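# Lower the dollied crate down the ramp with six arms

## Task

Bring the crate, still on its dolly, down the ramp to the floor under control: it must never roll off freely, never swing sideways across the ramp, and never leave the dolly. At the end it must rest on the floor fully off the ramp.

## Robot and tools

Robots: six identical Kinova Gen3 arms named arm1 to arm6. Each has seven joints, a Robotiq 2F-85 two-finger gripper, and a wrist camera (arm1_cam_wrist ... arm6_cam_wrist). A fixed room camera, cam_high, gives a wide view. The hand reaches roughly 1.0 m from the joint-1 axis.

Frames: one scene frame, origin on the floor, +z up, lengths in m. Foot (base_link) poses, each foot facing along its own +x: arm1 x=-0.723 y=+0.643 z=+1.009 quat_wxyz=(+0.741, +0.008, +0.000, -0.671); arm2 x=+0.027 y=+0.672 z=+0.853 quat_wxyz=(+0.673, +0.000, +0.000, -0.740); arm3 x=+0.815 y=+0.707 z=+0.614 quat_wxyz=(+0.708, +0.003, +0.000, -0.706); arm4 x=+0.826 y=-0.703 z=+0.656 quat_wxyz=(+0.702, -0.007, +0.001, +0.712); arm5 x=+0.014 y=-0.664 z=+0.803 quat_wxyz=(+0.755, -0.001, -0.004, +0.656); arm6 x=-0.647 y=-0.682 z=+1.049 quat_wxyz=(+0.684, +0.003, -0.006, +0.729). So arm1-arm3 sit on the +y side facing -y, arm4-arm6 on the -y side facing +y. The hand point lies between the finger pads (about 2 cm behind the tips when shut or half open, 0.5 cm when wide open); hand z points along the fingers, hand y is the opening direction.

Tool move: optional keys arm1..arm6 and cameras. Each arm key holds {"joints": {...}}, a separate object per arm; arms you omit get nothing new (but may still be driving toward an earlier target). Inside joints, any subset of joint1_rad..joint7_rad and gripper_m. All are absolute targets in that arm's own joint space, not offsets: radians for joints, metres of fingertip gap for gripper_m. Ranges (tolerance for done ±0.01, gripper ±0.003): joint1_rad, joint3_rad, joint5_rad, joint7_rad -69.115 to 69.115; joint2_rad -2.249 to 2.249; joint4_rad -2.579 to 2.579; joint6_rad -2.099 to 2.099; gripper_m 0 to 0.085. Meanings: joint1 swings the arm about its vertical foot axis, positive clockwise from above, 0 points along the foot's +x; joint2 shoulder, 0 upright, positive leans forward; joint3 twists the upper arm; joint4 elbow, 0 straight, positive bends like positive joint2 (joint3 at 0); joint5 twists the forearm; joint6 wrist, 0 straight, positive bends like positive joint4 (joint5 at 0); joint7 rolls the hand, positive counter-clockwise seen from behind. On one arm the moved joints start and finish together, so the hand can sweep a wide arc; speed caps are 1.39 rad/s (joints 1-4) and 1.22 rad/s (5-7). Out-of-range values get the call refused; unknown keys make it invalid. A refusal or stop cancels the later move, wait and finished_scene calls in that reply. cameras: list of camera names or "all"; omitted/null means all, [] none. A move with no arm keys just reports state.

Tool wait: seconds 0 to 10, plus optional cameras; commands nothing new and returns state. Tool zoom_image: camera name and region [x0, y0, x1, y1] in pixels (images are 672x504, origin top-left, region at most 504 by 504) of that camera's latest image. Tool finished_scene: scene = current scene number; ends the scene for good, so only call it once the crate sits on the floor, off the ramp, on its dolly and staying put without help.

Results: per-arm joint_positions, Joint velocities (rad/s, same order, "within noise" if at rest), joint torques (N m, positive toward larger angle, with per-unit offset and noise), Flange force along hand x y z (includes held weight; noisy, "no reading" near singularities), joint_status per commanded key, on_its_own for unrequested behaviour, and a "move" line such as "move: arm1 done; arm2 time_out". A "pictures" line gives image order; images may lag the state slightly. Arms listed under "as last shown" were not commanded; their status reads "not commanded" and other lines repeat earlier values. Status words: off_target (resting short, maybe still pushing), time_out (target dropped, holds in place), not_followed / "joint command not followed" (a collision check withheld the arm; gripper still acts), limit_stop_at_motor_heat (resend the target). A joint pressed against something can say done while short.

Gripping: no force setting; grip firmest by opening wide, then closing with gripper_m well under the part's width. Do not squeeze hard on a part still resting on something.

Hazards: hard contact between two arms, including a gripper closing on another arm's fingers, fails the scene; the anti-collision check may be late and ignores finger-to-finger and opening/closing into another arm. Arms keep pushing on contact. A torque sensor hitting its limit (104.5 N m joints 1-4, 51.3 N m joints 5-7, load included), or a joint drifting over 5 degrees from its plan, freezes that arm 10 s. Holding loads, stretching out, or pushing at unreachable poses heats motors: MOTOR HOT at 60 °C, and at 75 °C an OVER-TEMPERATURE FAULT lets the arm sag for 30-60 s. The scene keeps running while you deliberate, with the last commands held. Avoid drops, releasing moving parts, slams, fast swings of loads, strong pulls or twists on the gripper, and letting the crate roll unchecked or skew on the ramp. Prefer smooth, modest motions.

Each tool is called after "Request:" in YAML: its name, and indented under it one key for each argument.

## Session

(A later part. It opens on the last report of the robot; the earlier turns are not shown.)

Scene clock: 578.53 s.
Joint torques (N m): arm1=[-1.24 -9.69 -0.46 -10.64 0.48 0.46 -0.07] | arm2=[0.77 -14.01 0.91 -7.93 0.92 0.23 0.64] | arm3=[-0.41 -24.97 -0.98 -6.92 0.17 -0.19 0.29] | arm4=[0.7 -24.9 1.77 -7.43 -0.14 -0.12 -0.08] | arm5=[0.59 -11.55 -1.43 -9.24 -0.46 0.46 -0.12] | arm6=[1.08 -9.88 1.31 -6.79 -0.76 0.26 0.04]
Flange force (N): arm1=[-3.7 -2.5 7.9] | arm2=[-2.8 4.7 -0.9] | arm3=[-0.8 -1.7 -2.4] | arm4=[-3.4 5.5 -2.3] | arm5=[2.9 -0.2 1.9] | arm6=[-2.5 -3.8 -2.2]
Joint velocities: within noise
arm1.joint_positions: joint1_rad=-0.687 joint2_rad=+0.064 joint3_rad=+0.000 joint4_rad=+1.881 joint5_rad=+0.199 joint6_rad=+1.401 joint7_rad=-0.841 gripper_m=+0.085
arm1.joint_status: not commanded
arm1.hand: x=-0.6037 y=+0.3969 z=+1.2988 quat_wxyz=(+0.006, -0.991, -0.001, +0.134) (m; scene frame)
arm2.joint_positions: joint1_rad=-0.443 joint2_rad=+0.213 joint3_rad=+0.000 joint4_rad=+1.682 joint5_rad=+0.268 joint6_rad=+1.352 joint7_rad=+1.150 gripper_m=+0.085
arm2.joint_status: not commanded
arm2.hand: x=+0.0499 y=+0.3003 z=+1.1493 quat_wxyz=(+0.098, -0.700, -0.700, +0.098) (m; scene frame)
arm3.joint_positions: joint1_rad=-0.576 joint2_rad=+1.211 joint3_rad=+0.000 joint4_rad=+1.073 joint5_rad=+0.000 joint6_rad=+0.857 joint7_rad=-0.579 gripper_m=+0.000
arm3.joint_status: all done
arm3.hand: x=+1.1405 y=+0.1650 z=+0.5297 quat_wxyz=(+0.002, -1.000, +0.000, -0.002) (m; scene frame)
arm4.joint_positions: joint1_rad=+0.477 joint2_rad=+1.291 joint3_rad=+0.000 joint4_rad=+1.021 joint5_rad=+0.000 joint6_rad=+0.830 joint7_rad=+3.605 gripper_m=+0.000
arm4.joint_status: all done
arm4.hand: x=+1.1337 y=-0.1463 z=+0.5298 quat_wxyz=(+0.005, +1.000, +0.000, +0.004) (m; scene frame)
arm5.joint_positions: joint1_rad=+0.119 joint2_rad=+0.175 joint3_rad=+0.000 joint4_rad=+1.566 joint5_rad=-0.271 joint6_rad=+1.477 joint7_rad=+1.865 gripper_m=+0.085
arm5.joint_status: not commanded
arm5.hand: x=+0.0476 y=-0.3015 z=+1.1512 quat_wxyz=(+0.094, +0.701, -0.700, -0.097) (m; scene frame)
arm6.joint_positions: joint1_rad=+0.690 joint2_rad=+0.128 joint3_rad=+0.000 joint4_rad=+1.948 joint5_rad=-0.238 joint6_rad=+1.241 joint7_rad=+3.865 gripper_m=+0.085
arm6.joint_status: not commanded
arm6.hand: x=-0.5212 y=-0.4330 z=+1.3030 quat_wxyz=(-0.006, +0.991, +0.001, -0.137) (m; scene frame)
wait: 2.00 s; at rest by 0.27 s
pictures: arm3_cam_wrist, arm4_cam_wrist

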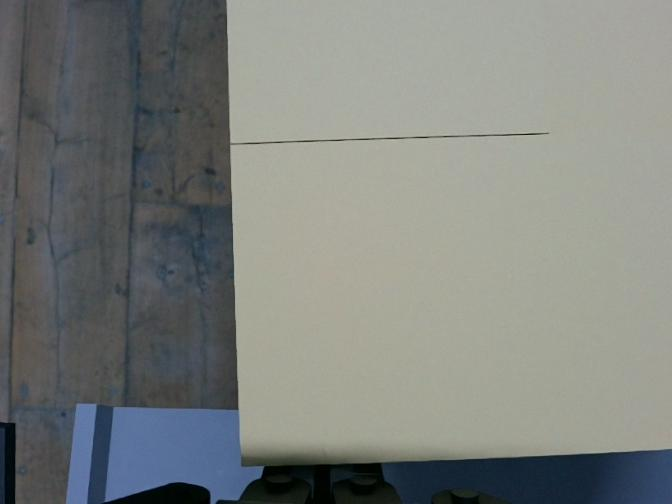

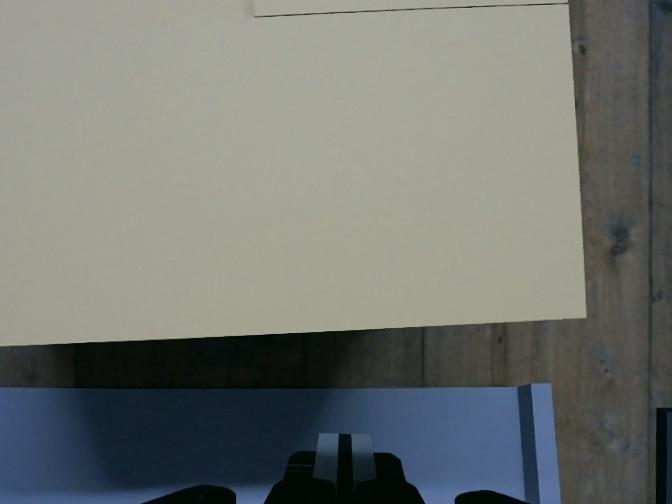

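Request:
move:
  arm3: {"joints":{"joint1_rad":-0.6000,"joint2_rad":1.2300,"joint4_rad":1.0190,"joint6_rad":0.8926,"joint7_rad":-0.6028}}
  arm4: {"joints":{"joint1_rad":0.5010,"joint2_rad":1.3080,"joint4_rad":0.9710,"joint6_rad":0.8626,"joint7_rad":3.6285}}
  cameras: ["arm3_cam_wrist"]

Request:
wait:
  seconds: 2.5
  cameras: ["arm3_cam_wrist","arm4_cam_wrist"]

Request:
wait:
  seconds: 1
  cameras: ["arm3_cam_wrist","arm4_cam_wrist"]

Scene clock: 580.83 s.
Joint torques (N m): arm1=[-1.24 -9.65 -0.42 -10.62 0.43 0.45 -0.01] | arm2=[0.77 -13.89 0.9 -7.88 0.95 0.22 0.64] | arm3=[-0.45 -25.26 -0.98 -7.09 0.15 -0.19 0.29] | arm4=[0.69 -25.16 1.76 -7.67 -0.13 -0.07 -0.08] | arm5=[0.72 -11.63 -1.4 -9.21 -0.36 0.38 -0.19] | arm6=[1.05 -9.86 1.3 -6.76 -0.75 0.27 0.05]
Flange force (N): arm1=[-3.6 -2.7 7.8] | arm2=[-2.7 4.6 -1.1] | arm3=[-0.9 -1.6 -2.5] | arm4=[-3.9 6.2 -2.3] | arm5=[2.6 -0.2 1.7] | arm6=[-2.4 -3.8 -2.3]
move: arm3 done; arm4 done
Joint velocities: within noise
arm1, arm2, arm5, arm6: as last shown
arm3.joint_positions: joint1_rad=-0.600 joint2_rad=+1.230 joint3_rad=+0.000 joint4_rad=+1.019 joint5_rad=+0.000 joint6_rad=+0.893 joint7_rad=-0.603 gripper_m=+0.000
arm3.joint_status: all done
arm3.hand: x=+1.1589 y=+0.1647 z=+0.5310 quat_wxyz=(+0.002, -1.000, +0.000, -0.002) (m; scene frame)
arm4.joint_positions: joint1_rad=+0.501 joint2_rad=+1.308 joint3_rad=+0.000 joint4_rad=+0.971 joint5_rad=+0.000 joint6_rad=+0.863 joint7_rad=+3.628 gripper_m=+0.000
arm4.joint_status: all done
arm4.hand: x=+1.1508 y=-0.1459 z=+0.5307 quat_wxyz=(+0.005, +1.000, +0.000, +0.004) (m; scene frame)
pictures: arm3_cam_wrist

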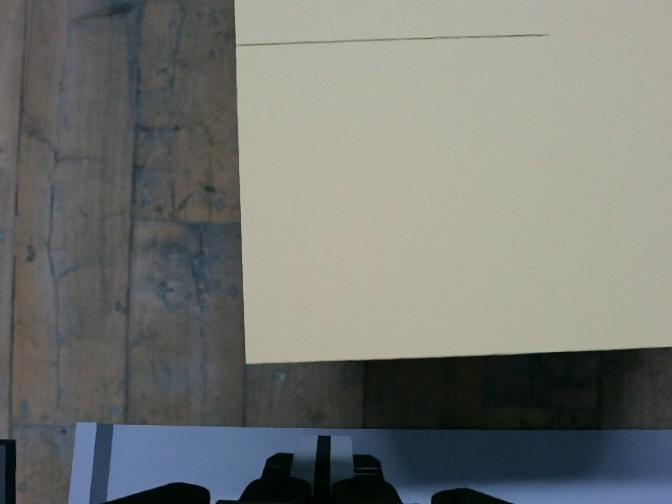

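Scene clock: 583.33 s.
Joint torques (N m): arm1=[-1.28 -9.73 -0.44 -10.57 0.44 0.46 -0.06] | arm2=[0.79 -13.92 0.94 -7.87 0.99 0.21 0.62] | arm3=[-0.45 -25.35 -0.96 -7.09 0.15 -0.18 0.32] | arm4=[0.7 -25.19 1.8 -7.62 -0.13 -0.12 -0.08] | arm5=[0.63 -11.62 -1.41 -9.15 -0.37 0.42 -0.17] | arm6=[1.1 -9.88 1.3 -6.81 -0.77 0.27 0.05]
Flange force (N): arm1=[-3.6 -2.3 7.7] | arm2=[-2.8 4.7 -1.2] | arm3=[-0.7 -1.5 -2.3] | arm4=[-3.7 5.7 -2.3] | arm5=[2.5 -0.3 1.6] | arm6=[-2.5 -3.8 -2.1]
Joint velocities: within noise
arm1.joint_positions: joint1_rad=-0.687 joint2_rad=+0.064 joint3_rad=+0.000 joint4_rad=+1.881 joint5_rad=+0.199 joint6_rad=+1.401 joint7_rad=-0.841 gripper_m=+0.085
arm1.joint_status: not commanded
arm1.hand: x=-0.6037 y=+0.3969 z=+1.2988 quat_wxyz=(+0.006, -0.991, -0.001, +0.134) (m; scene frame)
arm2.joint_positions: joint1_rad=-0.443 joint2_rad=+0.213 joint3_rad=+0.000 joint4_rad=+1.682 joint5_rad=+0.268 joint6_rad=+1.352 joint7_rad=+1.150 gripper_m=+0.085
arm2.joint_status: not commanded
arm2.hand: x=+0.0499 y=+0.3003 z=+1.1493 quat_wxyz=(+0.098, -0.700, -0.700, +0.098) (m; scene frame)
arm3.joint_positions: joint1_rad=-0.600 joint2_rad=+1.230 joint3_rad=+0.000 joint4_rad=+1.019 joint5_rad=+0.000 joint6_rad=+0.893 joint7_rad=-0.603 gripper_m=+0.000
arm3.joint_status: all done
arm3.hand: x=+1.1588 y=+0.1647 z=+0.5309 quat_wxyz=(+0.002, -1.000, +0.000, -0.002) (m; scene frame)
arm4.joint_positions: joint1_rad=+0.501 joint2_rad=+1.308 joint3_rad=+0.000 joint4_rad=+0.971 joint5_rad=+0.000 joint6_rad=+0.863 joint7_rad=+3.628 gripper_m=+0.000
arm4.joint_status: all done
arm4.hand: x=+1.1508 y=-0.1459 z=+0.5308 quat_wxyz=(+0.005, +1.000, +0.000, +0.004) (m; scene frame)
arm5.joint_positions: joint1_rad=+0.119 joint2_rad=+0.175 joint3_rad=+0.000 joint4_rad=+1.566 joint5_rad=-0.271 joint6_rad=+1.477 joint7_rad=+1.865 gripper_m=+0.085
arm5.joint_status: not commanded
arm5.hand: x=+0.0476 y=-0.3015 z=+1.1512 quat_wxyz=(+0.094, +0.701, -0.700, -0.097) (m; scene frame)
arm6.joint_positions: joint1_rad=+0.690 joint2_rad=+0.128 joint3_rad=+0.000 joint4_rad=+1.948 joint5_rad=-0.238 joint6_rad=+1.241 joint7_rad=+3.865 gripper_m=+0.085
arm6.joint_status: not commanded
arm6.hand: x=-0.5212 y=-0.4330 z=+1.3030 quat_wxyz=(-0.006, +0.991, +0.001, -0.137) (m; scene frame)
wait: 2.50 s; at rest by 0.27 s
pictures: arm3_cam_wrist, arm4_cam_wrist

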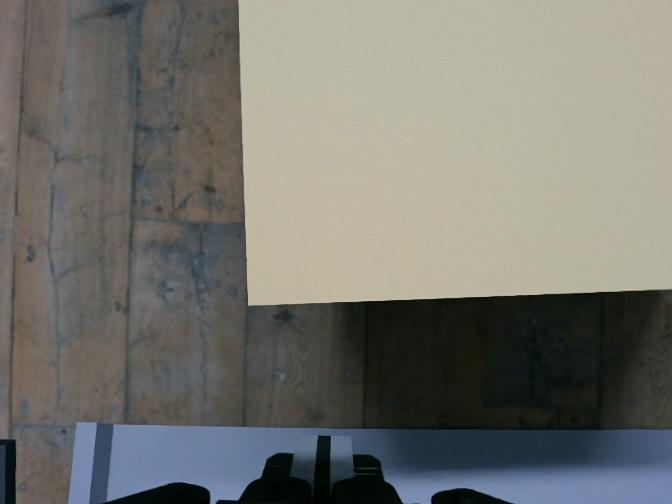

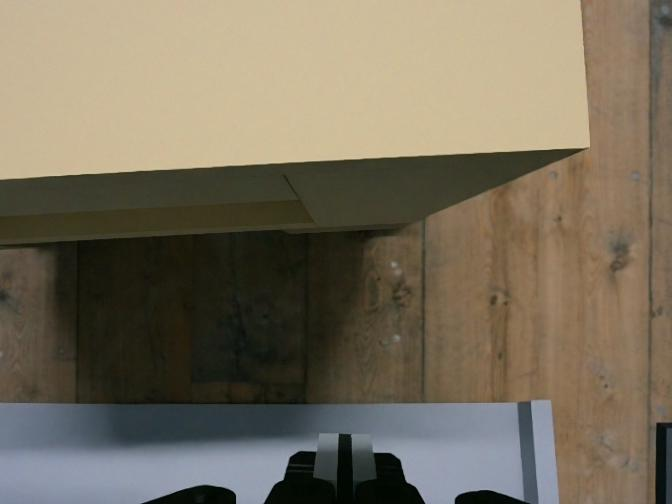

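Scene clock: 584.33 s.
Joint torques (N m): arm1=[-1.2 -9.7 -0.46 -10.61 0.43 0.45 -0.05] | arm2=[0.76 -13.93 0.91 -7.96 0.99 0.23 0.63] | arm3=[-0.45 -25.29 -0.94 -7.13 0.13 -0.18 0.29] | arm4=[0.71 -25.18 1.75 -7.67 -0.14 -0.12 -0.1] | arm5=[0.66 -11.74 -1.36 -9.23 -0.45 0.41 -0.15] | arm6=[1.12 -9.9 1.3 -6.76 -0.76 0.28 0.04]
Flange force (N): arm1=[-3.6 -2.5 7.8] | arm2=[-2.5 4.6 -0.8] | arm3=[-1.0 -1.8 -2.4] | arm4=[-3.8 6.0 -2.3] | arm5=[2.4 -0.3 1.9] | arm6=[-2.4 -4.0 -2.2]
Joint velocities: within noise
arm1.joint_positions: joint1_rad=-0.687 joint2_rad=+0.064 joint3_rad=+0.000 joint4_rad=+1.881 joint5_rad=+0.199 joint6_rad=+1.401 joint7_rad=-0.841 gripper_m=+0.085
arm1.joint_status: not commanded
arm1.hand: x=-0.6037 y=+0.3969 z=+1.2988 quat_wxyz=(+0.006, -0.991, -0.001, +0.134) (m; scene frame)
arm2.joint_positions: joint1_rad=-0.443 joint2_rad=+0.213 joint3_rad=+0.000 joint4_rad=+1.682 joint5_rad=+0.268 joint6_rad=+1.352 joint7_rad=+1.150 gripper_m=+0.085
arm2.joint_status: not commanded
arm2.hand: x=+0.0499 y=+0.3003 z=+1.1493 quat_wxyz=(+0.098, -0.700, -0.700, +0.098) (m; scene frame)
arm3.joint_positions: joint1_rad=-0.600 joint2_rad=+1.230 joint3_rad=+0.000 joint4_rad=+1.019 joint5_rad=+0.000 joint6_rad=+0.893 joint7_rad=-0.603 gripper_m=+0.000
arm3.joint_status: all done
arm3.hand: x=+1.1588 y=+0.1647 z=+0.5309 quat_wxyz=(+0.002, -1.000, +0.000, -0.002) (m; scene frame)
arm4.joint_positions: joint1_rad=+0.501 joint2_rad=+1.308 joint3_rad=+0.000 joint4_rad=+0.971 joint5_rad=+0.000 joint6_rad=+0.863 joint7_rad=+3.628 gripper_m=+0.000
arm4.joint_status: all done
arm4.hand: x=+1.1508 y=-0.1459 z=+0.5308 quat_wxyz=(+0.005, +1.000, +0.000, +0.004) (m; scene frame)
arm5.joint_positions: joint1_rad=+0.119 joint2_rad=+0.175 joint3_rad=+0.000 joint4_rad=+1.566 joint5_rad=-0.271 joint6_rad=+1.477 joint7_rad=+1.865 gripper_m=+0.085
arm5.joint_status: not commanded
arm5.hand: x=+0.0476 y=-0.3015 z=+1.1512 quat_wxyz=(+0.094, +0.701, -0.700, -0.097) (m; scene frame)
arm6.joint_positions: joint1_rad=+0.690 joint2_rad=+0.128 joint3_rad=+0.000 joint4_rad=+1.948 joint5_rad=-0.238 joint6_rad=+1.241 joint7_rad=+3.865 gripper_m=+0.085
arm6.joint_status: not commanded
arm6.hand: x=-0.5212 y=-0.4330 z=+1.3030 quat_wxyz=(-0.006, +0.991, +0.001, -0.137) (m; scene frame)
wait: 1.00 s; at rest by 0.27 s
pictures: arm3_cam_wrist, arm4_cam_wrist

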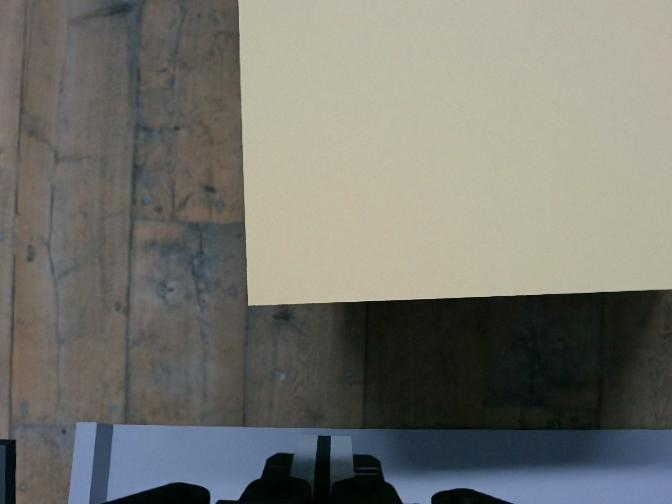

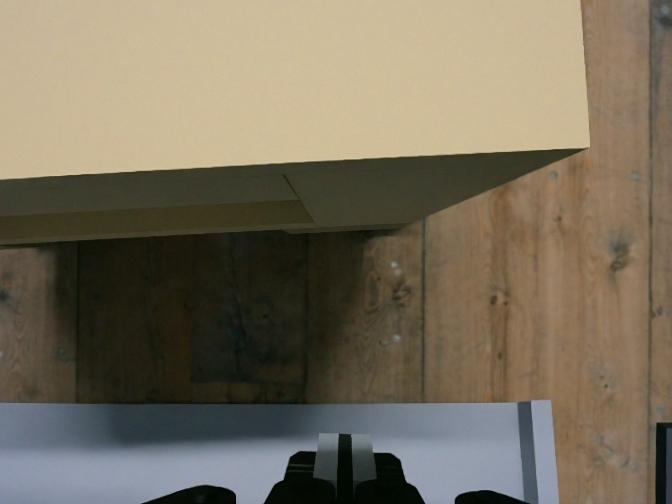

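Request:
finished_scene:
  scene: 2

The scene is finished: the task was done.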